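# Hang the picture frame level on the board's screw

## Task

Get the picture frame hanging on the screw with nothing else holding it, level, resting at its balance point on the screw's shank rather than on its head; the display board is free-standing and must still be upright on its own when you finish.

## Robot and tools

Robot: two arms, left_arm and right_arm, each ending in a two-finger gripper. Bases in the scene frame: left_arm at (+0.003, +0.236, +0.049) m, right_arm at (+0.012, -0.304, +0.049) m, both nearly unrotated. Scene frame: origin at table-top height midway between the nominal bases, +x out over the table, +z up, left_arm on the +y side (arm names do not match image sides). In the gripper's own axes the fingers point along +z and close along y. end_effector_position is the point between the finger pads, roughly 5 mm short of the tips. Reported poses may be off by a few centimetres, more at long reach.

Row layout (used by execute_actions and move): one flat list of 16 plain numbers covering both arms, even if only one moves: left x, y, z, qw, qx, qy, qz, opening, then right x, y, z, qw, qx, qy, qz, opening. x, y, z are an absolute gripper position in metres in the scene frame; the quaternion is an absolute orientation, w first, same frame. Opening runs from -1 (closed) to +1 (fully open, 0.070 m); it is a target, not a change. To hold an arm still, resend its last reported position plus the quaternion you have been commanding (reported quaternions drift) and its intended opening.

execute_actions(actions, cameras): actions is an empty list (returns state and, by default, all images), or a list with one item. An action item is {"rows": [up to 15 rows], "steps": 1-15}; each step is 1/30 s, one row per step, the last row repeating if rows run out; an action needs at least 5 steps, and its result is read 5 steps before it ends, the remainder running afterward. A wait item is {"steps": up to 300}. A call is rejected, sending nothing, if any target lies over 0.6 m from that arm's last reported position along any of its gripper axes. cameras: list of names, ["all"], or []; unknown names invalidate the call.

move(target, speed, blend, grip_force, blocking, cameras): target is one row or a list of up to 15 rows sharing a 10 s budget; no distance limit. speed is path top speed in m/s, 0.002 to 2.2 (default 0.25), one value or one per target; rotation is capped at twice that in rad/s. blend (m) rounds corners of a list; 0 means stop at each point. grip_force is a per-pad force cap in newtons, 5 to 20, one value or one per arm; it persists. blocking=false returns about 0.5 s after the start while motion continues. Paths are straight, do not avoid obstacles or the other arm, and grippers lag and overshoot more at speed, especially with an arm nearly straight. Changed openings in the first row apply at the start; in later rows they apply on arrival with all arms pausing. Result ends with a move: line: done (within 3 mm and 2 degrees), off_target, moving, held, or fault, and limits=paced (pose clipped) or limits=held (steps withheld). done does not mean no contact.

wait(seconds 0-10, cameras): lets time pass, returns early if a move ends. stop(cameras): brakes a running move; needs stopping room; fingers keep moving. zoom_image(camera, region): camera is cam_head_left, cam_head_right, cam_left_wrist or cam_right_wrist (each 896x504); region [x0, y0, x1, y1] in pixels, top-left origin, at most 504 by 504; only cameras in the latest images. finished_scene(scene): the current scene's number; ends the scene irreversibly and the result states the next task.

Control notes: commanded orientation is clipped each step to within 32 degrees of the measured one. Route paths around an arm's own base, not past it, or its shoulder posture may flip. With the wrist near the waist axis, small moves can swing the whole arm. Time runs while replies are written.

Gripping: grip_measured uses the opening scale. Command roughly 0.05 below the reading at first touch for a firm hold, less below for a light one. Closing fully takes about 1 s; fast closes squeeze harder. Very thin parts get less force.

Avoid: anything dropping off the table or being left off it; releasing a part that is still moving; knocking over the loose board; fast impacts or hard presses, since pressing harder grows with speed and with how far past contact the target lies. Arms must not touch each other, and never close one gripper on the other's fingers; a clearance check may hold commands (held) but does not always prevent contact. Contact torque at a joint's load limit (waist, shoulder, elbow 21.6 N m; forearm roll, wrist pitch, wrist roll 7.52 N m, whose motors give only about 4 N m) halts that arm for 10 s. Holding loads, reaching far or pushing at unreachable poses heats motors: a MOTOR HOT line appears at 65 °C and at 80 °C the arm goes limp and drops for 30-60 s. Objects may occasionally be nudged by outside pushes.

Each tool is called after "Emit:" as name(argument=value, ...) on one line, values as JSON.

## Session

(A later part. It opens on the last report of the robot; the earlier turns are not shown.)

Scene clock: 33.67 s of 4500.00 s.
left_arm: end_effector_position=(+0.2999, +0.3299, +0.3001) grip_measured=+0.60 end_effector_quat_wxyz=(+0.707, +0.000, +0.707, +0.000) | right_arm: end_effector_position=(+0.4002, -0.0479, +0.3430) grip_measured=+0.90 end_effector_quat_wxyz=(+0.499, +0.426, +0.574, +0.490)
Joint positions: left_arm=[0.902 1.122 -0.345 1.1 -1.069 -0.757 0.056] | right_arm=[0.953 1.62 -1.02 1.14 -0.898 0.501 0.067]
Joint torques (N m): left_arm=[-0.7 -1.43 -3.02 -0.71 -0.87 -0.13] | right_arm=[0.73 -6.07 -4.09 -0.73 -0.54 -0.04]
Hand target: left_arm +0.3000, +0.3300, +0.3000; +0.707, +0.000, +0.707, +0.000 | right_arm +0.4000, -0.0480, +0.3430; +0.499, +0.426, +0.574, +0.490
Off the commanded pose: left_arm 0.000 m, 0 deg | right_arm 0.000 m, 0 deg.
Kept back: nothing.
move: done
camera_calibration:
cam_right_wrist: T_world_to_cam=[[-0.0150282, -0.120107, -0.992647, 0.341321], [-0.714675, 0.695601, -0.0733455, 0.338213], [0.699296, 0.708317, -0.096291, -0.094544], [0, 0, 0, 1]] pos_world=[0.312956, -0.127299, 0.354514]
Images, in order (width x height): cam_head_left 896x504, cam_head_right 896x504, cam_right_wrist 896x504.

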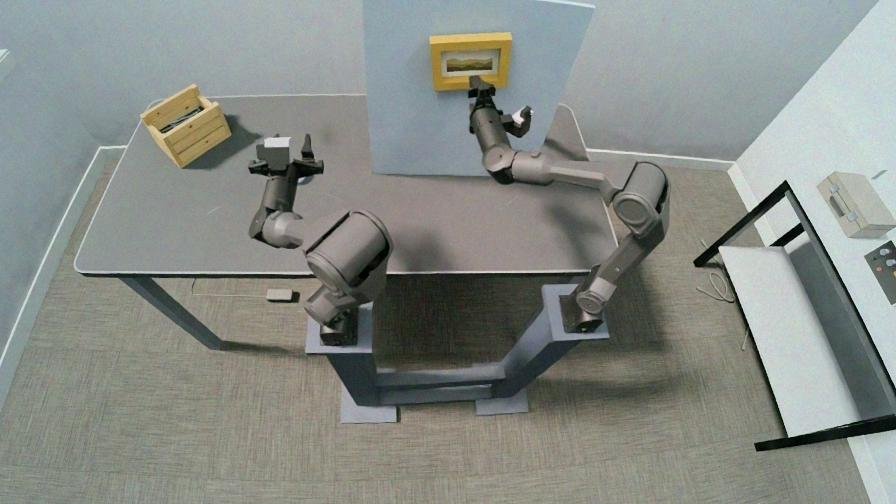

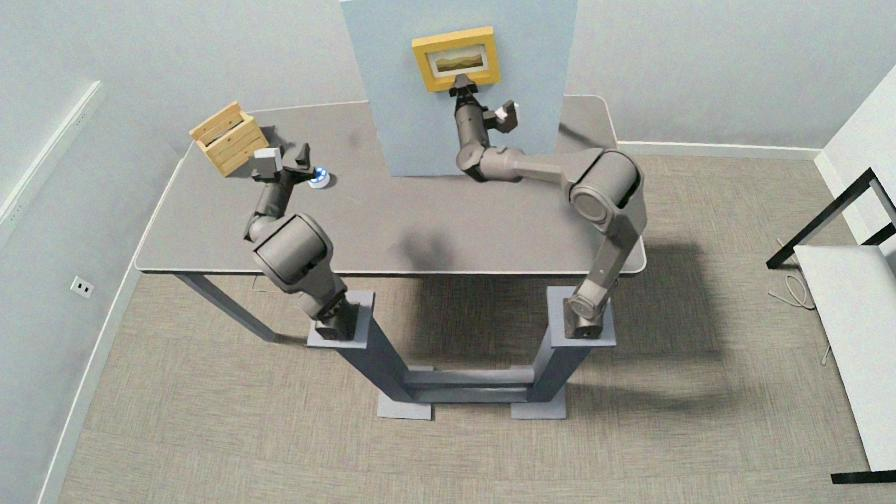

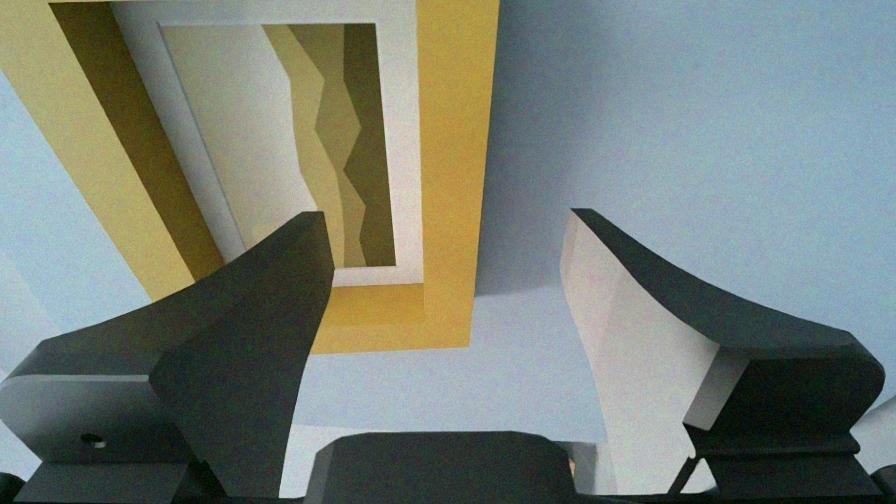

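Emit:
move(target=[0.30,0.33,0.30,0.707,0,0.707,0,0.6,0.412,-0.0465,0.342,0.4989,0.426,0.574,0.4902,0.9], speed=0.04, cameras=["cam_head_left","cam_head_right","cam_right_wrist"])

Emit:
zoom_image(camera="cam_head_right", region=[400, 10, 540, 170])

Emit:
zoom_image(camera="cam_right_wrist", region=[200, 0, 620, 400])

Scene clock: 35.13 s of 4500.00 s.
left_arm: end_effector_position=(+0.2999, +0.3299, +0.3001) grip_measured=+0.60 end_effector_quat_wxyz=(+0.707, +0.000, +0.707, +0.000) | right_arm: end_effector_position=(+0.4121, -0.0465, +0.3420) grip_measured=+0.90 end_effector_quat_wxyz=(+0.499, +0.426, +0.574, +0.490)
Joint positions: left_arm=[0.902 1.122 -0.345 1.1 -1.069 -0.757 0.056] | right_arm=[0.923 1.649 -1.052 1.119 -0.873 0.511 0.067]
Joint torques (N m): left_arm=[-0.78 -1.54 -3.09 -0.73 -0.86 -0.14] | right_arm=[0.33 -5.83 -4.18 -0.8 -0.51 0.13]
Hand target: left_arm +0.3000, +0.3300, +0.3000; +0.707, +0.000, +0.707, +0.000 | right_arm +0.4120, -0.0465, +0.3420; +0.499, +0.426, +0.574, +0.490
Off the commanded pose: left_arm 0.000 m, 0 deg | right_arm 0.000 m, 0 deg.
Kept back: nothing.
move: done
camera_calibration:
cam_right_wrist: T_world_to_cam=[[-0.0151974, -0.119958, -0.992663, 0.340865], [-0.714472, 0.695829, -0.0731492, 0.345431], [0.699499, 0.708118, -0.0962818, -0.104039], [0, 0, 0, 1]] pos_world=[0.324756, -0.125799, 0.353615]
Images, in order (width x height): cam_head_left 896x504, cam_head_right 896x504, cam_right_wrist 896x504.

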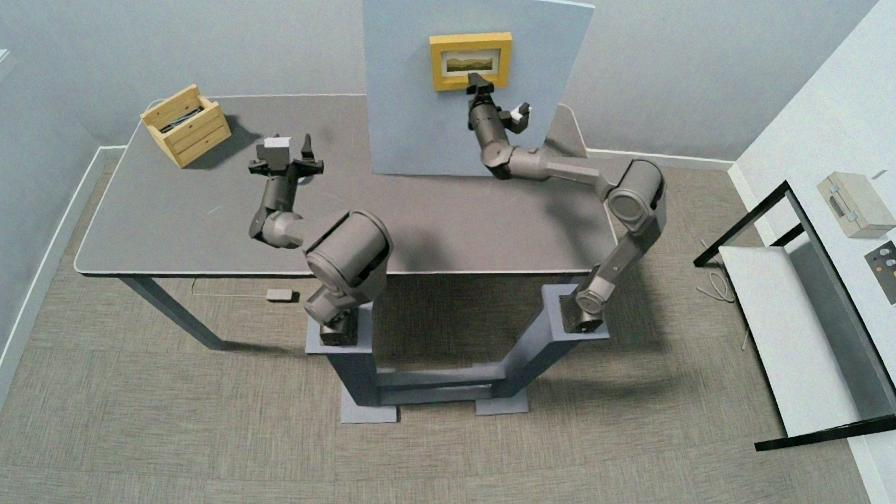

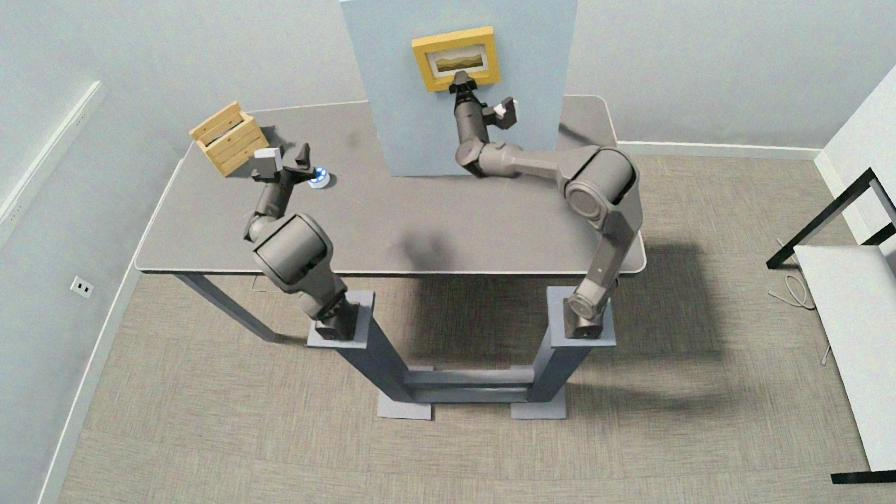

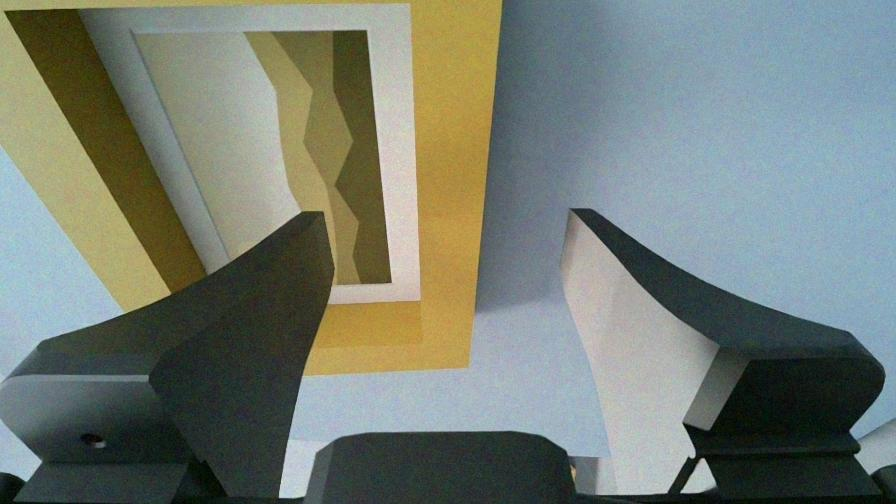

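Scaled by 3.150 from the camera's 896x504 image, which has a finer 1280x720 frame.

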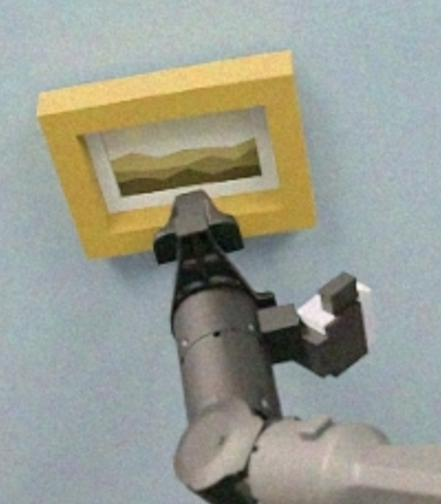

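Scaled by 1.200 from the camera's 896x504 image, which has a finer 1280x720 frame.

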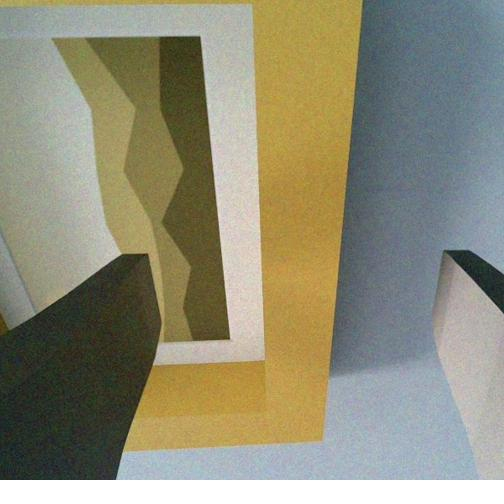

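Emit:
move(target=[0.30,0.33,0.30,0.707,0,0.707,0,0.6,0.426,-0.045,0.339,0.4989,0.426,0.574,0.4902,0.9], speed=0.04, cameras=["cam_head_left","cam_head_right","cam_right_wrist"])

Emit:
zoom_image(camera="cam_head_right", region=[400, 10, 540, 170])

Emit:
zoom_image(camera="cam_right_wrist", region=[200, 0, 620, 400])

Scene clock: 36.53 s of 4500.00 s.
left_arm: end_effector_position=(+0.2999, +0.3299, +0.3001) grip_measured=+0.60 end_effector_quat_wxyz=(+0.707, +0.000, +0.707, +0.000) | right_arm: end_effector_position=(+0.4261, -0.0449, +0.3390) grip_measured=+0.90 end_effector_quat_wxyz=(+0.499, +0.426, +0.574, +0.490)
Joint positions: left_arm=[0.902 1.122 -0.345 1.1 -1.069 -0.757 0.056] | right_arm=[0.889 1.686 -1.087 1.089 -0.848 0.532 0.067]
Joint torques (N m): left_arm=[-0.76 -1.47 -3 -0.72 -0.85 -0.17] | right_arm=[0.45 -6.43 -4.16 -0.74 -0.53 0.06]
Hand target: left_arm +0.3000, +0.3300, +0.3000; +0.707, +0.000, +0.707, +0.000 | right_arm +0.4260, -0.0450, +0.3390; +0.499, +0.426, +0.574, +0.490
Off the commanded pose: left_arm 0.000 m, 0 deg | right_arm 0.000 m, 0 deg.
Kept back: nothing.
move: done
camera_calibration:
cam_right_wrist: T_world_to_cam=[[-0.0150238, -0.119968, -0.992664, 0.338222], [-0.714667, 0.695619, -0.0732524, 0.354317], [0.699303, 0.708324, -0.096188, -0.115194], [0, 0, 0, 1]] pos_world=[0.338856, -0.124299, 0.350615]
Images, in order (width x height): cam_head_left 896x504, cam_head_right 896x504, cam_right_wrist 896x504.

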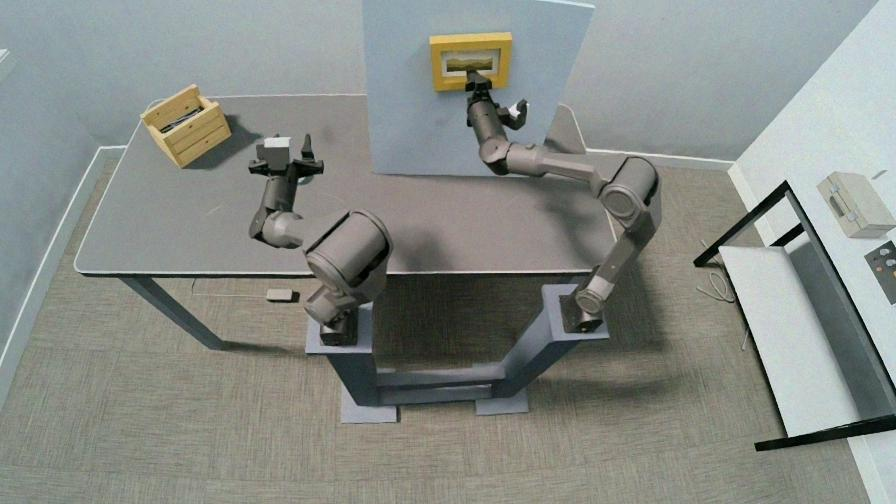

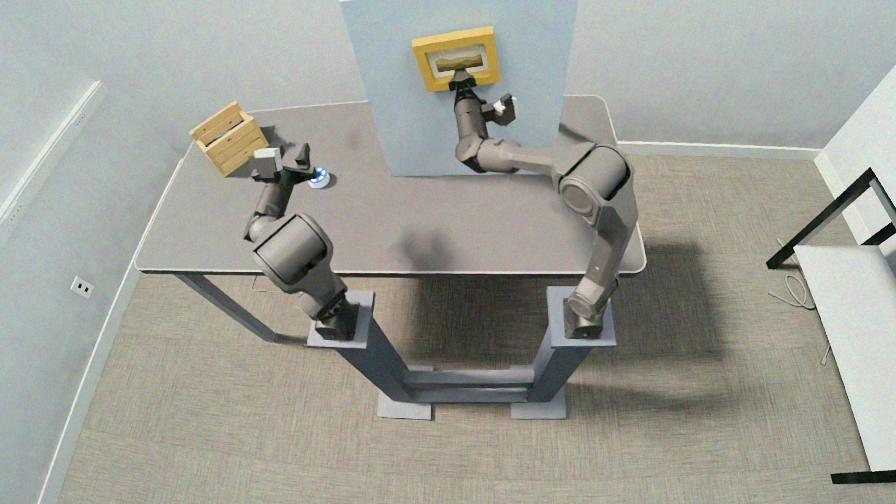

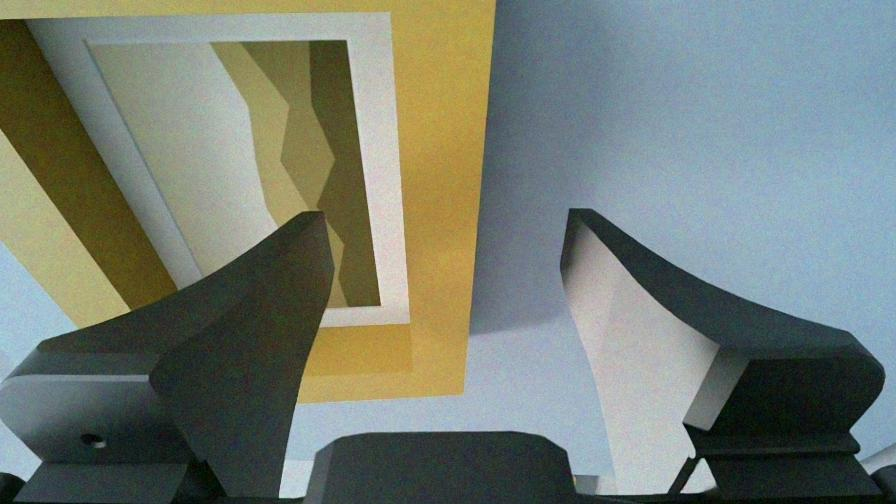

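Scaled by 3.150 from the camera's 896x504 image, which has a finer 1280x720 frame.

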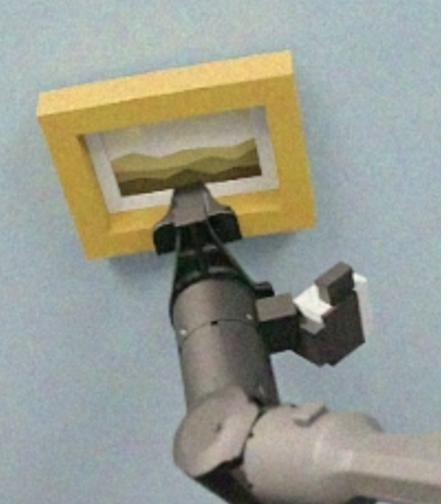

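Scaled by 1.200 from the camera's 896x504 image, which has a finer 1280x720 frame.

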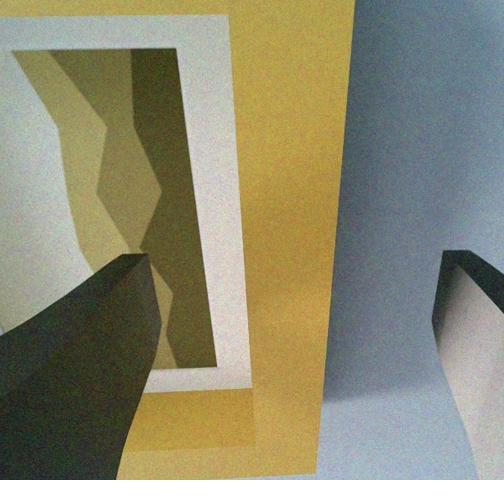

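Emit:
move(target=[0.30,0.33,0.30,0.707,0,0.707,0,0.6,0.435,-0.0435,0.3395,0.4989,0.426,0.574,0.4902,0.9], speed=0.04, cameras=["cam_head_left","cam_head_right","cam_right_wrist"])

Emit:
zoom_image(camera="cam_head_right", region=[400, 10, 540, 170])

Emit:
zoom_image(camera="cam_right_wrist", region=[200, 0, 620, 400])

Scene clock: 37.70 s of 4500.00 s.
left_arm: end_effector_position=(+0.2999, +0.3299, +0.3001) grip_measured=+0.60 end_effector_quat_wxyz=(+0.707, +0.000, +0.707, +0.000) | right_arm: end_effector_position=(+0.4351, -0.0436, +0.3396) grip_measured=+0.90 end_effector_quat_wxyz=(+0.499, +0.426, +0.574, +0.490)
Joint positions: left_arm=[0.902 1.122 -0.345 1.1 -1.069 -0.757 0.056] | right_arm=[0.87 1.708 -1.118 1.081 -0.829 0.532 0.067]
Joint torques (N m): left_arm=[-0.76 -1.55 -3.15 -0.71 -0.85 -0.19] | right_arm=[0.01 -6.15 -4.18 -0.84 -0.5 -0.21]
Hand target: left_arm +0.3000, +0.3300, +0.3000; +0.707, +0.000, +0.707, +0.000 | right_arm +0.4350, -0.0435, +0.3395; +0.499, +0.426, +0.574, +0.490
Off the commanded pose: left_arm 0.000 m, 0 deg | right_arm 0.000 m, 0 deg.
Kept back: nothing.
move: done
camera_calibration:
cam_right_wrist: T_world_to_cam=[[-0.0150606, -0.118965, -0.992784, 0.339201], [-0.714269, 0.696098, -0.0725777, 0.359425], [0.699709, 0.708022, -0.0954567, -0.122797], [0, 0, 0, 1]] pos_world=[0.347757, -0.122899, 0.351118]
Images, in order (width x height): cam_head_left 896x504, cam_head_right 896x504, cam_right_wrist 896x504.

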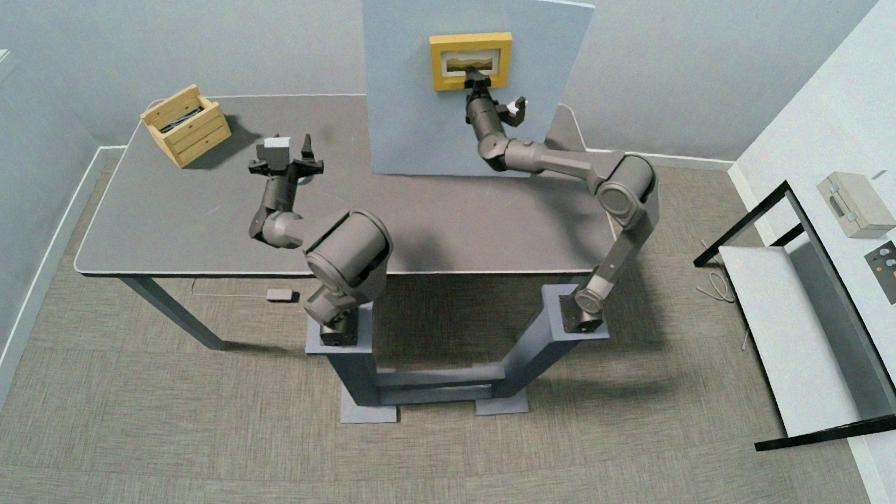

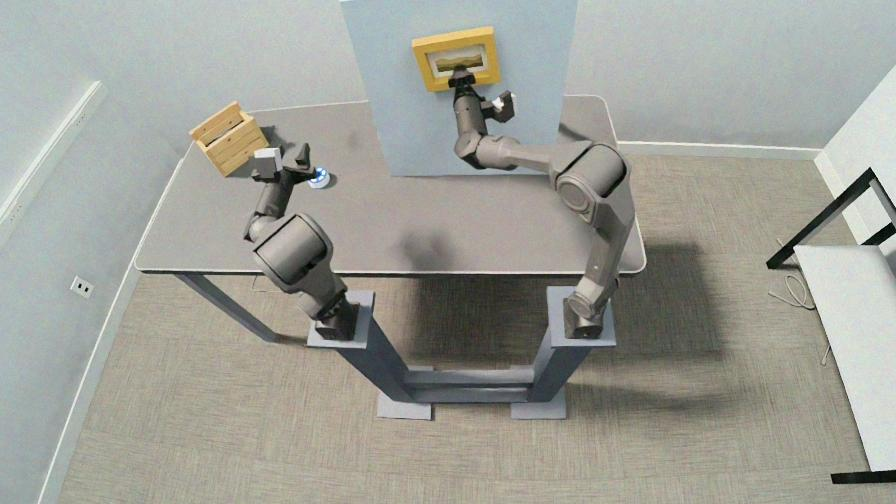

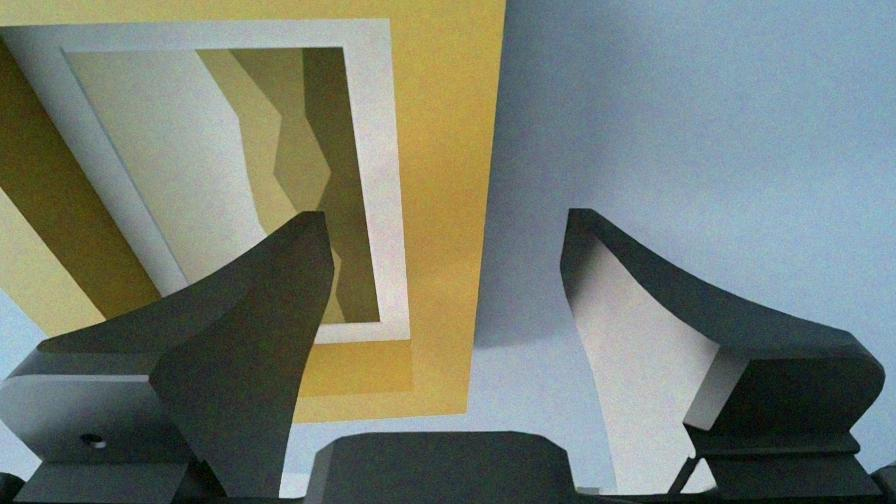

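Scaled by 3.150 from the camera's 896x504 image, which has a finer 1280x720 frame.

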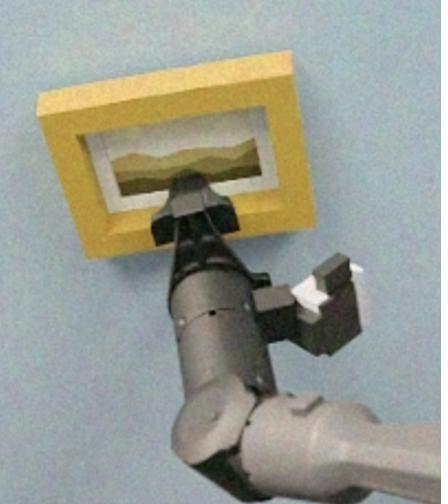

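Scaled by 1.200 from the camera's 896x504 image, which has a finer 1280x720 frame.

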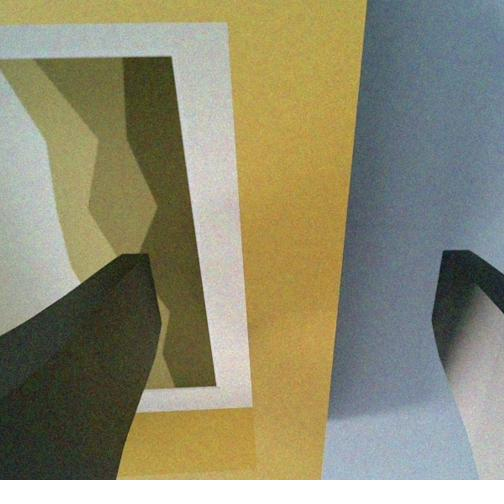

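Emit:
move(target=[0.30,0.33,0.30,0.707,0,0.707,0,0.6,0.435,-0.0435,0.3395,0.4989,0.426,0.574,0.4902,-0.15], grip_force=[20, 8], cameras=["cam_head_left","cam_head_right","cam_right_wrist"])

Emit:
zoom_image(camera="cam_right_wrist", region=[200, 0, 620, 400])

Scene clock: 38.67 s of 4500.00 s.
left_arm: end_effector_position=(+0.2999, +0.3299, +0.3001) grip_measured=+0.60 end_effector_quat_wxyz=(+0.707, +0.000, +0.707, +0.000) | right_arm: end_effector_position=(+0.4351, -0.0436, +0.3396) grip_measured=-0.15 end_effector_quat_wxyz=(+0.499, +0.426, +0.574, +0.490)
Joint positions: left_arm=[0.902 1.122 -0.345 1.1 -1.069 -0.757 0.056] | right_arm=[0.87 1.708 -1.118 1.081 -0.829 0.532 0.03]
Joint torques (N m): left_arm=[-0.73 -1.48 -2.92 -0.71 -0.85 -0.19] | right_arm=[0.69 -6.98 -3.4 -0.75 -0.65 -0.22]
Hand target: left_arm +0.3000, +0.3300, +0.3000; +0.707, +0.000, +0.707, +0.000 | right_arm +0.4350, -0.0435, +0.3395; +0.499, +0.426, +0.574, +0.490
Off the commanded pose: left_arm 0.000 m, 0 deg | right_arm 0.000 m, 0 deg.
Kept back: nothing.
grip_force (N): 20, 8
move: done
camera_calibration:
cam_right_wrist: T_world_to_cam=[[-0.0150606, -0.118965, -0.992784, 0.339201], [-0.714269, 0.696098, -0.0725777, 0.359425], [0.699709, 0.708022, -0.0954567, -0.122797], [0, 0, 0, 1]] pos_world=[0.347757, -0.122899, 0.351118]
Images, in order (width x height): cam_head_left 896x504, cam_head_right 896x504, cam_right_wrist 896x504.

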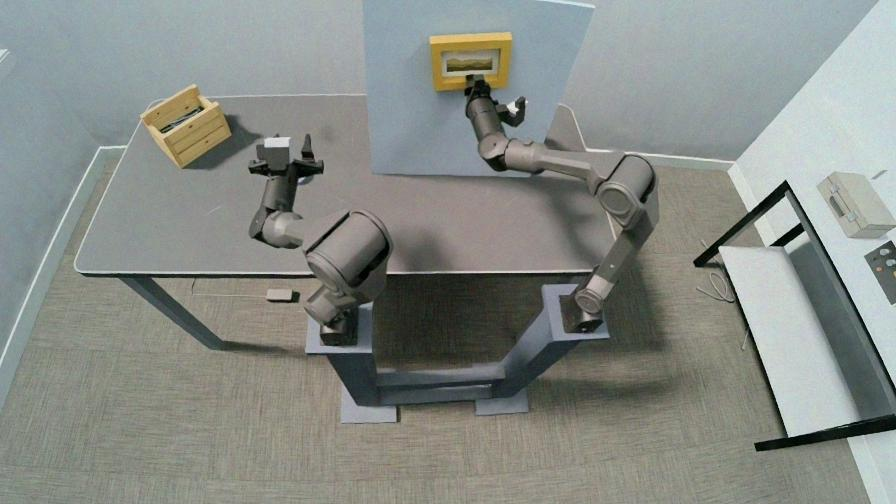

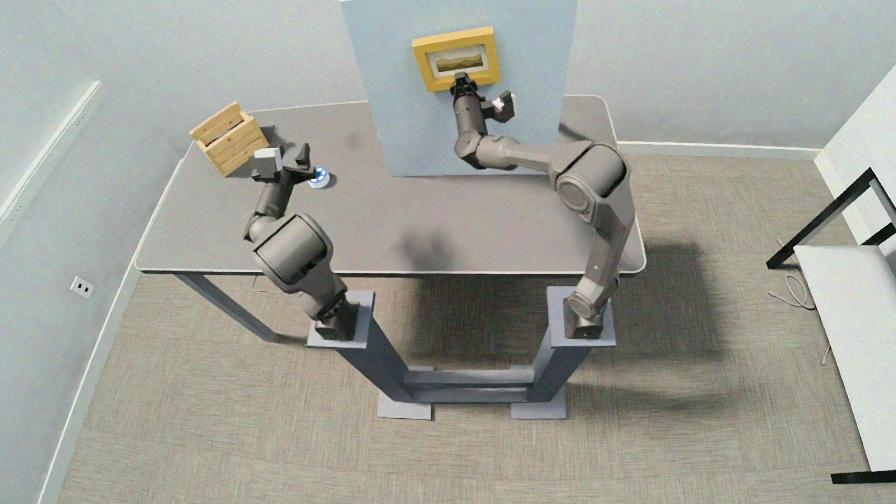

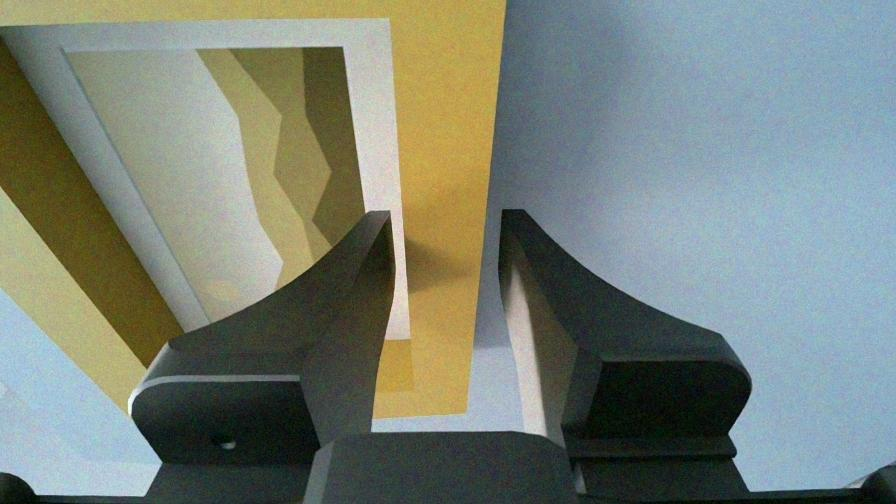

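Scaled by 1.200 from the camera's 896x504 image, which has a finer 1280x720 frame.

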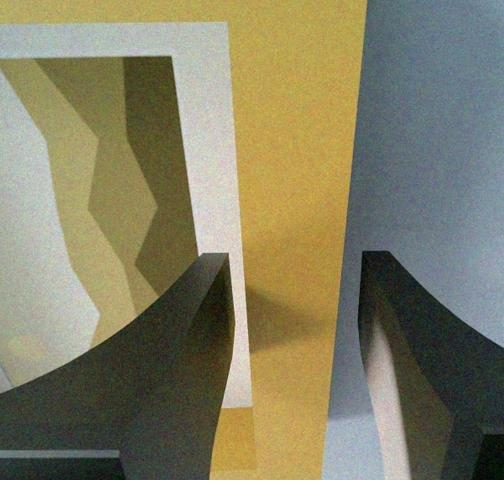

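Emit:
move(target=[0.30,0.33,0.30,0.707,0,0.707,0,0.6,0.435,-0.0435,0.3395,0.4989,0.426,0.574,0.4902,-0.6], cameras=["cam_head_left","cam_head_right","cam_right_wrist"])

Emit:
zoom_image(camera="cam_right_wrist", region=[200, 0, 620, 400])

Emit:
zoom_image(camera="cam_head_right", region=[400, 10, 540, 170])

Scene clock: 39.83 s of 4500.00 s.
left_arm: end_effector_position=(+0.2999, +0.3299, +0.3001) grip_measured=+0.60 end_effector_quat_wxyz=(+0.707, +0.000, +0.707, +0.000) | right_arm: end_effector_position=(+0.4350, -0.0439, +0.3406) grip_measured=-0.43 end_effector_quat_wxyz=(+0.500, +0.426, +0.573, +0.491)
Joint positions: left_arm=[0.902 1.122 -0.345 1.1 -1.069 -0.757 0.056] | right_arm=[0.87 1.707 -1.118 1.08 -0.831 0.532 0.02]
Joint torques (N m): left_arm=[-0.76 -1.56 -3.04 -0.73 -0.82 -0.21] | right_arm=[0.72 -4.68 -3.27 -0.49 0.16 -0.21]
Hand target: left_arm +0.3000, +0.3300, +0.3000; +0.707, +0.000, +0.707, +0.000 | right_arm +0.4350, -0.0435, +0.3395; +0.499, +0.426, +0.574, +0.490
Off the commanded pose: left_arm 0.000 m, 0 deg | right_arm 0.001 m, 0 deg.
Kept back: nothing.
grip_force (N): 20, 8
move: done
camera_calibration:
cam_right_wrist: T_world_to_cam=[[-0.0127206, -0.118602, -0.99286, 0.339122], [-0.713751, 0.696474, -0.0740525, 0.360001], [0.700284, 0.707713, -0.0935117, -0.123371], [0, 0, 0, 1]] pos_world=[0.34766, -0.1232, 0.351823]
Images, in order (width x height): cam_head_left 896x504, cam_head_right 896x504, cam_right_wrist 896x504.

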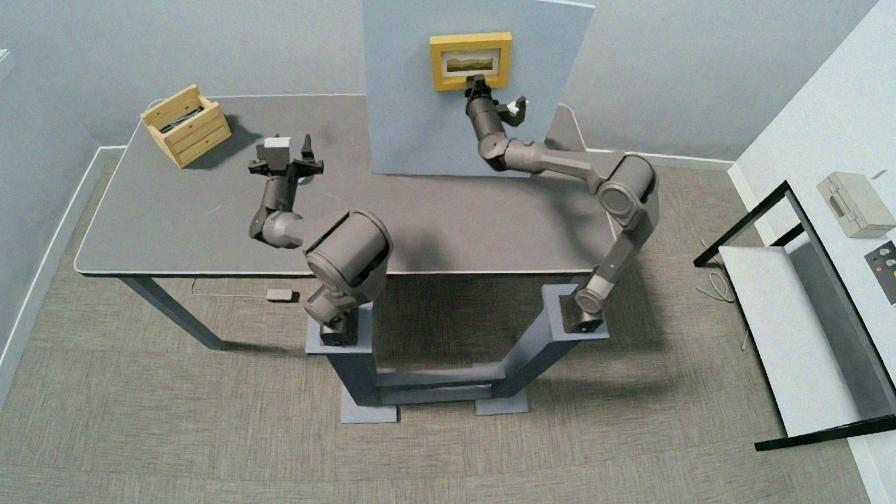

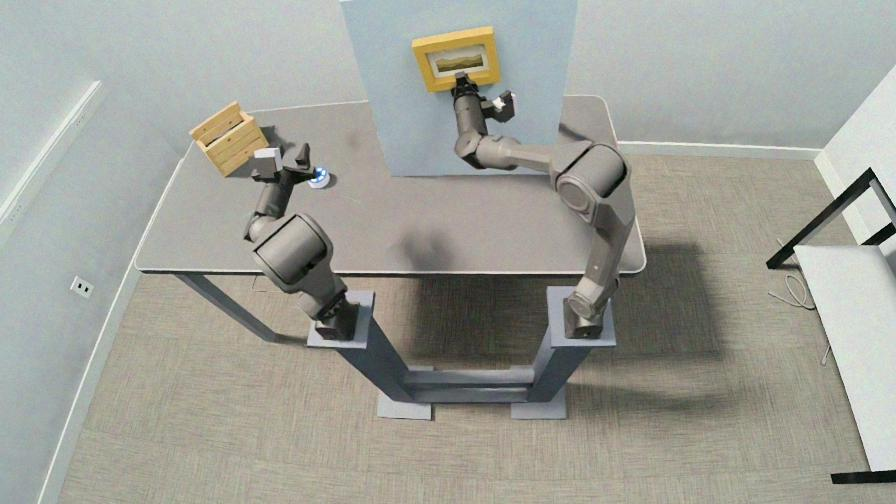

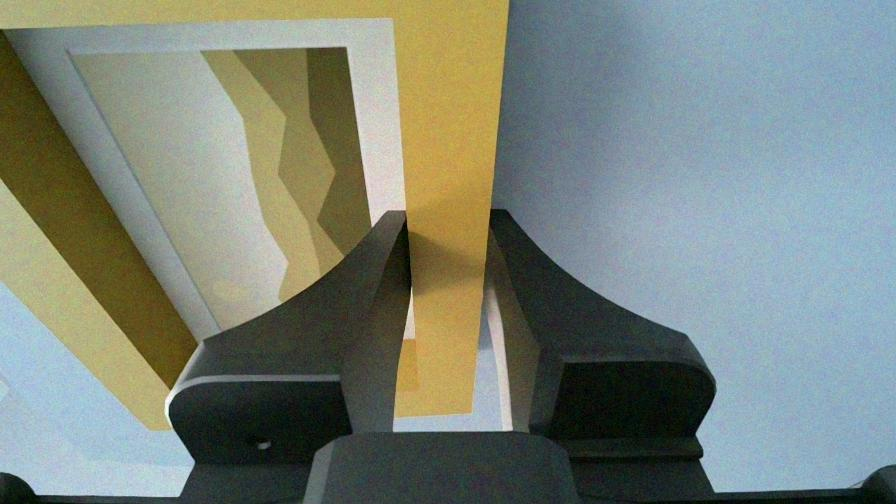

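Scaled by 1.200 from the camera's 896x504 image, which has a finer 1280x720 frame.

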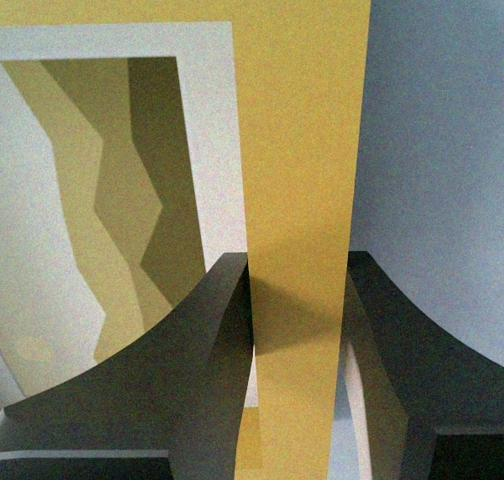

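Scaled by 3.150 from the camera's 896x504 image, which has a finer 1280x720 frame.

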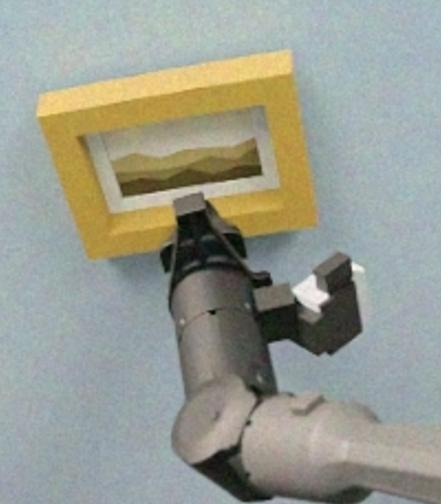

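Emit:
move(target=[[0.30,0.33,0.30,0.707,0,0.707,0,0.6,0.435,-0.0435,0.3405,0.4989,0.426,0.574,0.4902,-0.2],[0.30,0.33,0.30,0.707,0,0.707,0,0.6,0.440,-0.0430,0.341,0.4989,0.426,0.574,0.4902,-0.2]], speed=0.03, cameras=["cam_head_left","cam_head_right","cam_right_wrist"])

Emit:
zoom_image(camera="cam_right_wrist", region=[200, 0, 620, 400])

Scene clock: 41.93 s of 4500.00 s.
left_arm: end_effector_position=(+0.2999, +0.3299, +0.3001) grip_measured=+0.60 end_effector_quat_wxyz=(+0.707, +0.000, +0.707, +0.000) | right_arm: end_effector_position=(+0.4398, -0.0431, +0.3411) grip_measured=-0.20 end_effector_quat_wxyz=(+0.498, +0.426, +0.574, +0.490)
Joint positions: left_arm=[0.902 1.122 -0.345 1.1 -1.069 -0.757 0.056] | right_arm=[0.86 1.717 -1.137 1.08 -0.816 0.526 0.028]
Joint torques (N m): left_arm=[-0.59 -1.42 -2.99 -0.73 -0.85 -0.22] | right_arm=[-0.22 -5.94 -4.32 -0.86 -0.45 -0.21]
Hand target: left_arm +0.3000, +0.3300, +0.3000; +0.707, +0.000, +0.707, +0.000 | right_arm +0.4400, -0.0430, +0.3410; +0.499, +0.426, +0.574, +0.490
Off the commanded pose: left_arm 0.000 m, 0 deg | right_arm 0.000 m, 0 deg.
Kept back: nothing.
grip_force (N): 20, 8
move: done
camera_calibration:
cam_right_wrist: T_world_to_cam=[[-0.015504, -0.118739, -0.992804, 0.341001], [-0.714565, 0.695847, -0.0720639, 0.362575], [0.699397, 0.708306, -0.0956349, -0.126088], [0, 0, 0, 1]] pos_world=[0.352556, -0.122498, 0.352617]
Images, in order (width x height): cam_head_left 896x504, cam_head_right 896x504, cam_right_wrist 896x504.

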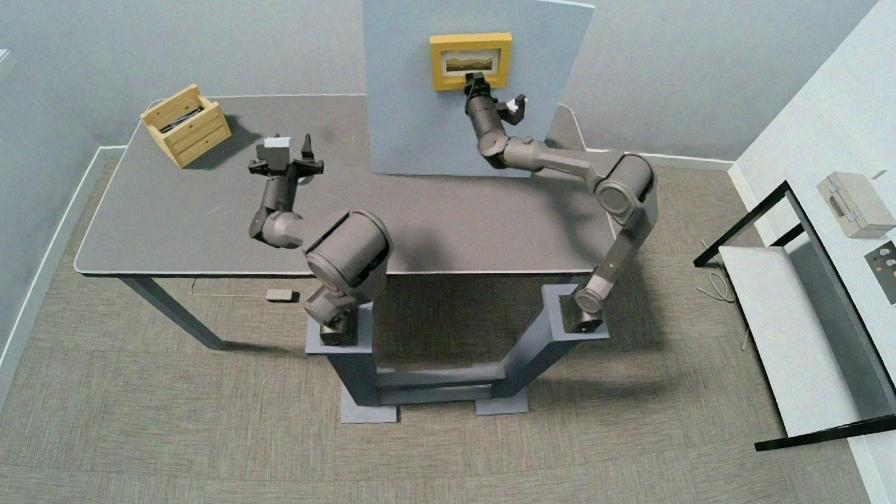

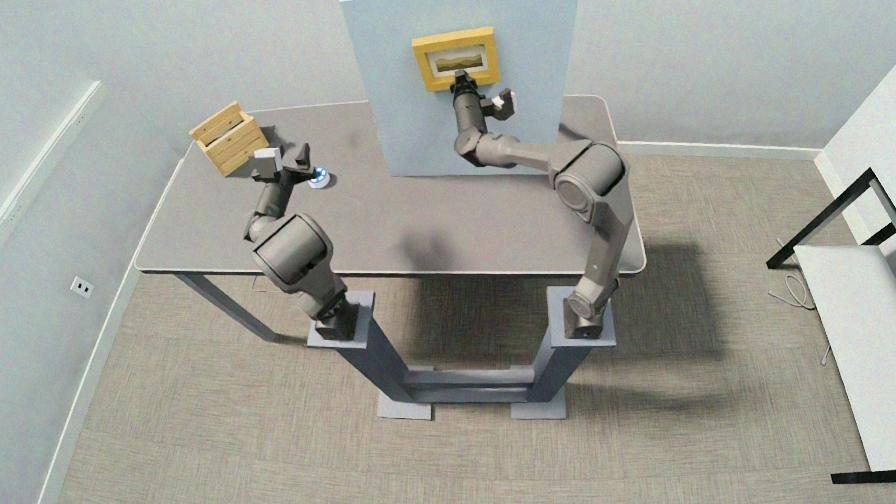

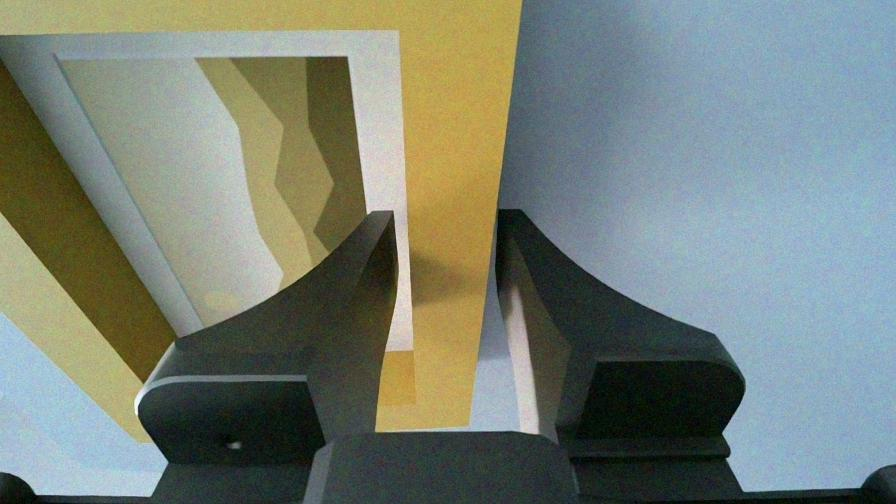

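Scaled by 1.200 from the camera's 896x504 image, which has a finer 1280x720 frame.

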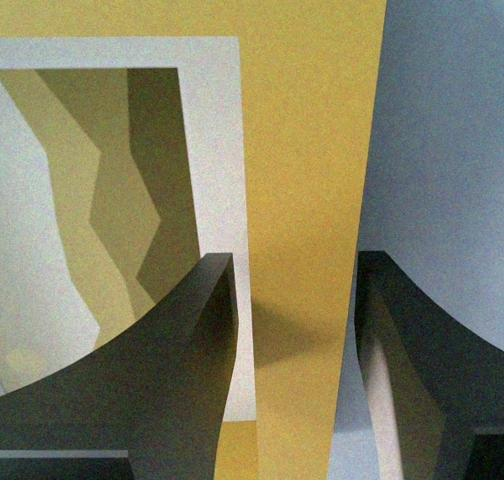

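Emit:
move(target=[0.30,0.33,0.30,0.707,0,0.707,0,0.6,0.440,-0.0430,0.3413,0.4989,0.426,0.574,0.4902,-0.6], grip_force=[20, 12], cameras=["cam_right_wrist"])

Emit:
zoom_image(camera="cam_right_wrist", region=[200, 0, 620, 400])

Scene clock: 42.90 s of 4500.00 s.
left_arm: end_effector_position=(+0.2999, +0.3299, +0.3001) grip_measured=+0.60 end_effector_quat_wxyz=(+0.707, +0.000, +0.707, +0.000) | right_arm: end_effector_position=(+0.4399, -0.0430, +0.3415) grip_measured=-0.42 end_effector_quat_wxyz=(+0.499, +0.426, +0.574, +0.490)
Joint positions: left_arm=[0.902 1.122 -0.345 1.1 -1.069 -0.757 0.056] | right_arm=[0.86 1.717 -1.138 1.08 -0.816 0.525 0.02]
Joint torques (N m): left_arm=[-0.75 -1.44 -3.06 -0.71 -0.84 -0.23] | right_arm=[0.76 -6.94 -4.5 -0.91 -0.12 -0.46]
Hand target: left_arm +0.3000, +0.3300, +0.3000; +0.707, +0.000, +0.707, +0.000 | right_arm +0.4400, -0.0430, +0.3413; +0.499, +0.426, +0.574, +0.490
Off the commanded pose: left_arm 0.000 m, 0 deg | right_arm 0.000 m, 0 deg.
Kept back: nothing.
grip_force (N): 20, 12
move: done
camera_calibration:
cam_right_wrist: T_world_to_cam=[[-0.0146917, -0.119756, -0.992695, 0.34096], [-0.714501, 0.695778, -0.0733624, 0.363034], [0.69948, 0.708203, -0.0957881, -0.126178], [0, 0, 0, 1]] pos_world=[0.352656, -0.122399, 0.353016]
Images, in order (width x height): cam_right_wrist 896x504.

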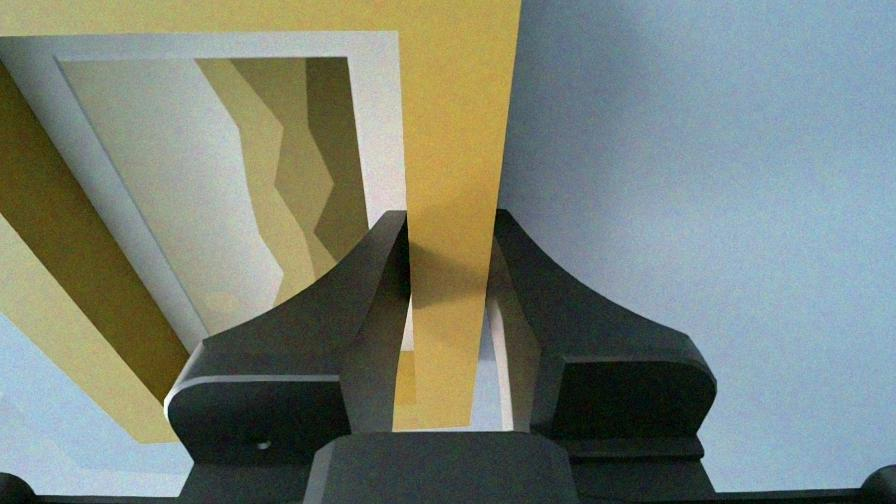

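Scaled by 1.200 from the camera's 896x504 image, which has a finer 1280x720 frame.

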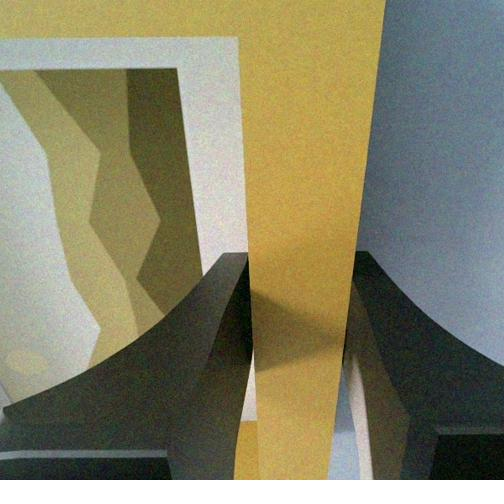

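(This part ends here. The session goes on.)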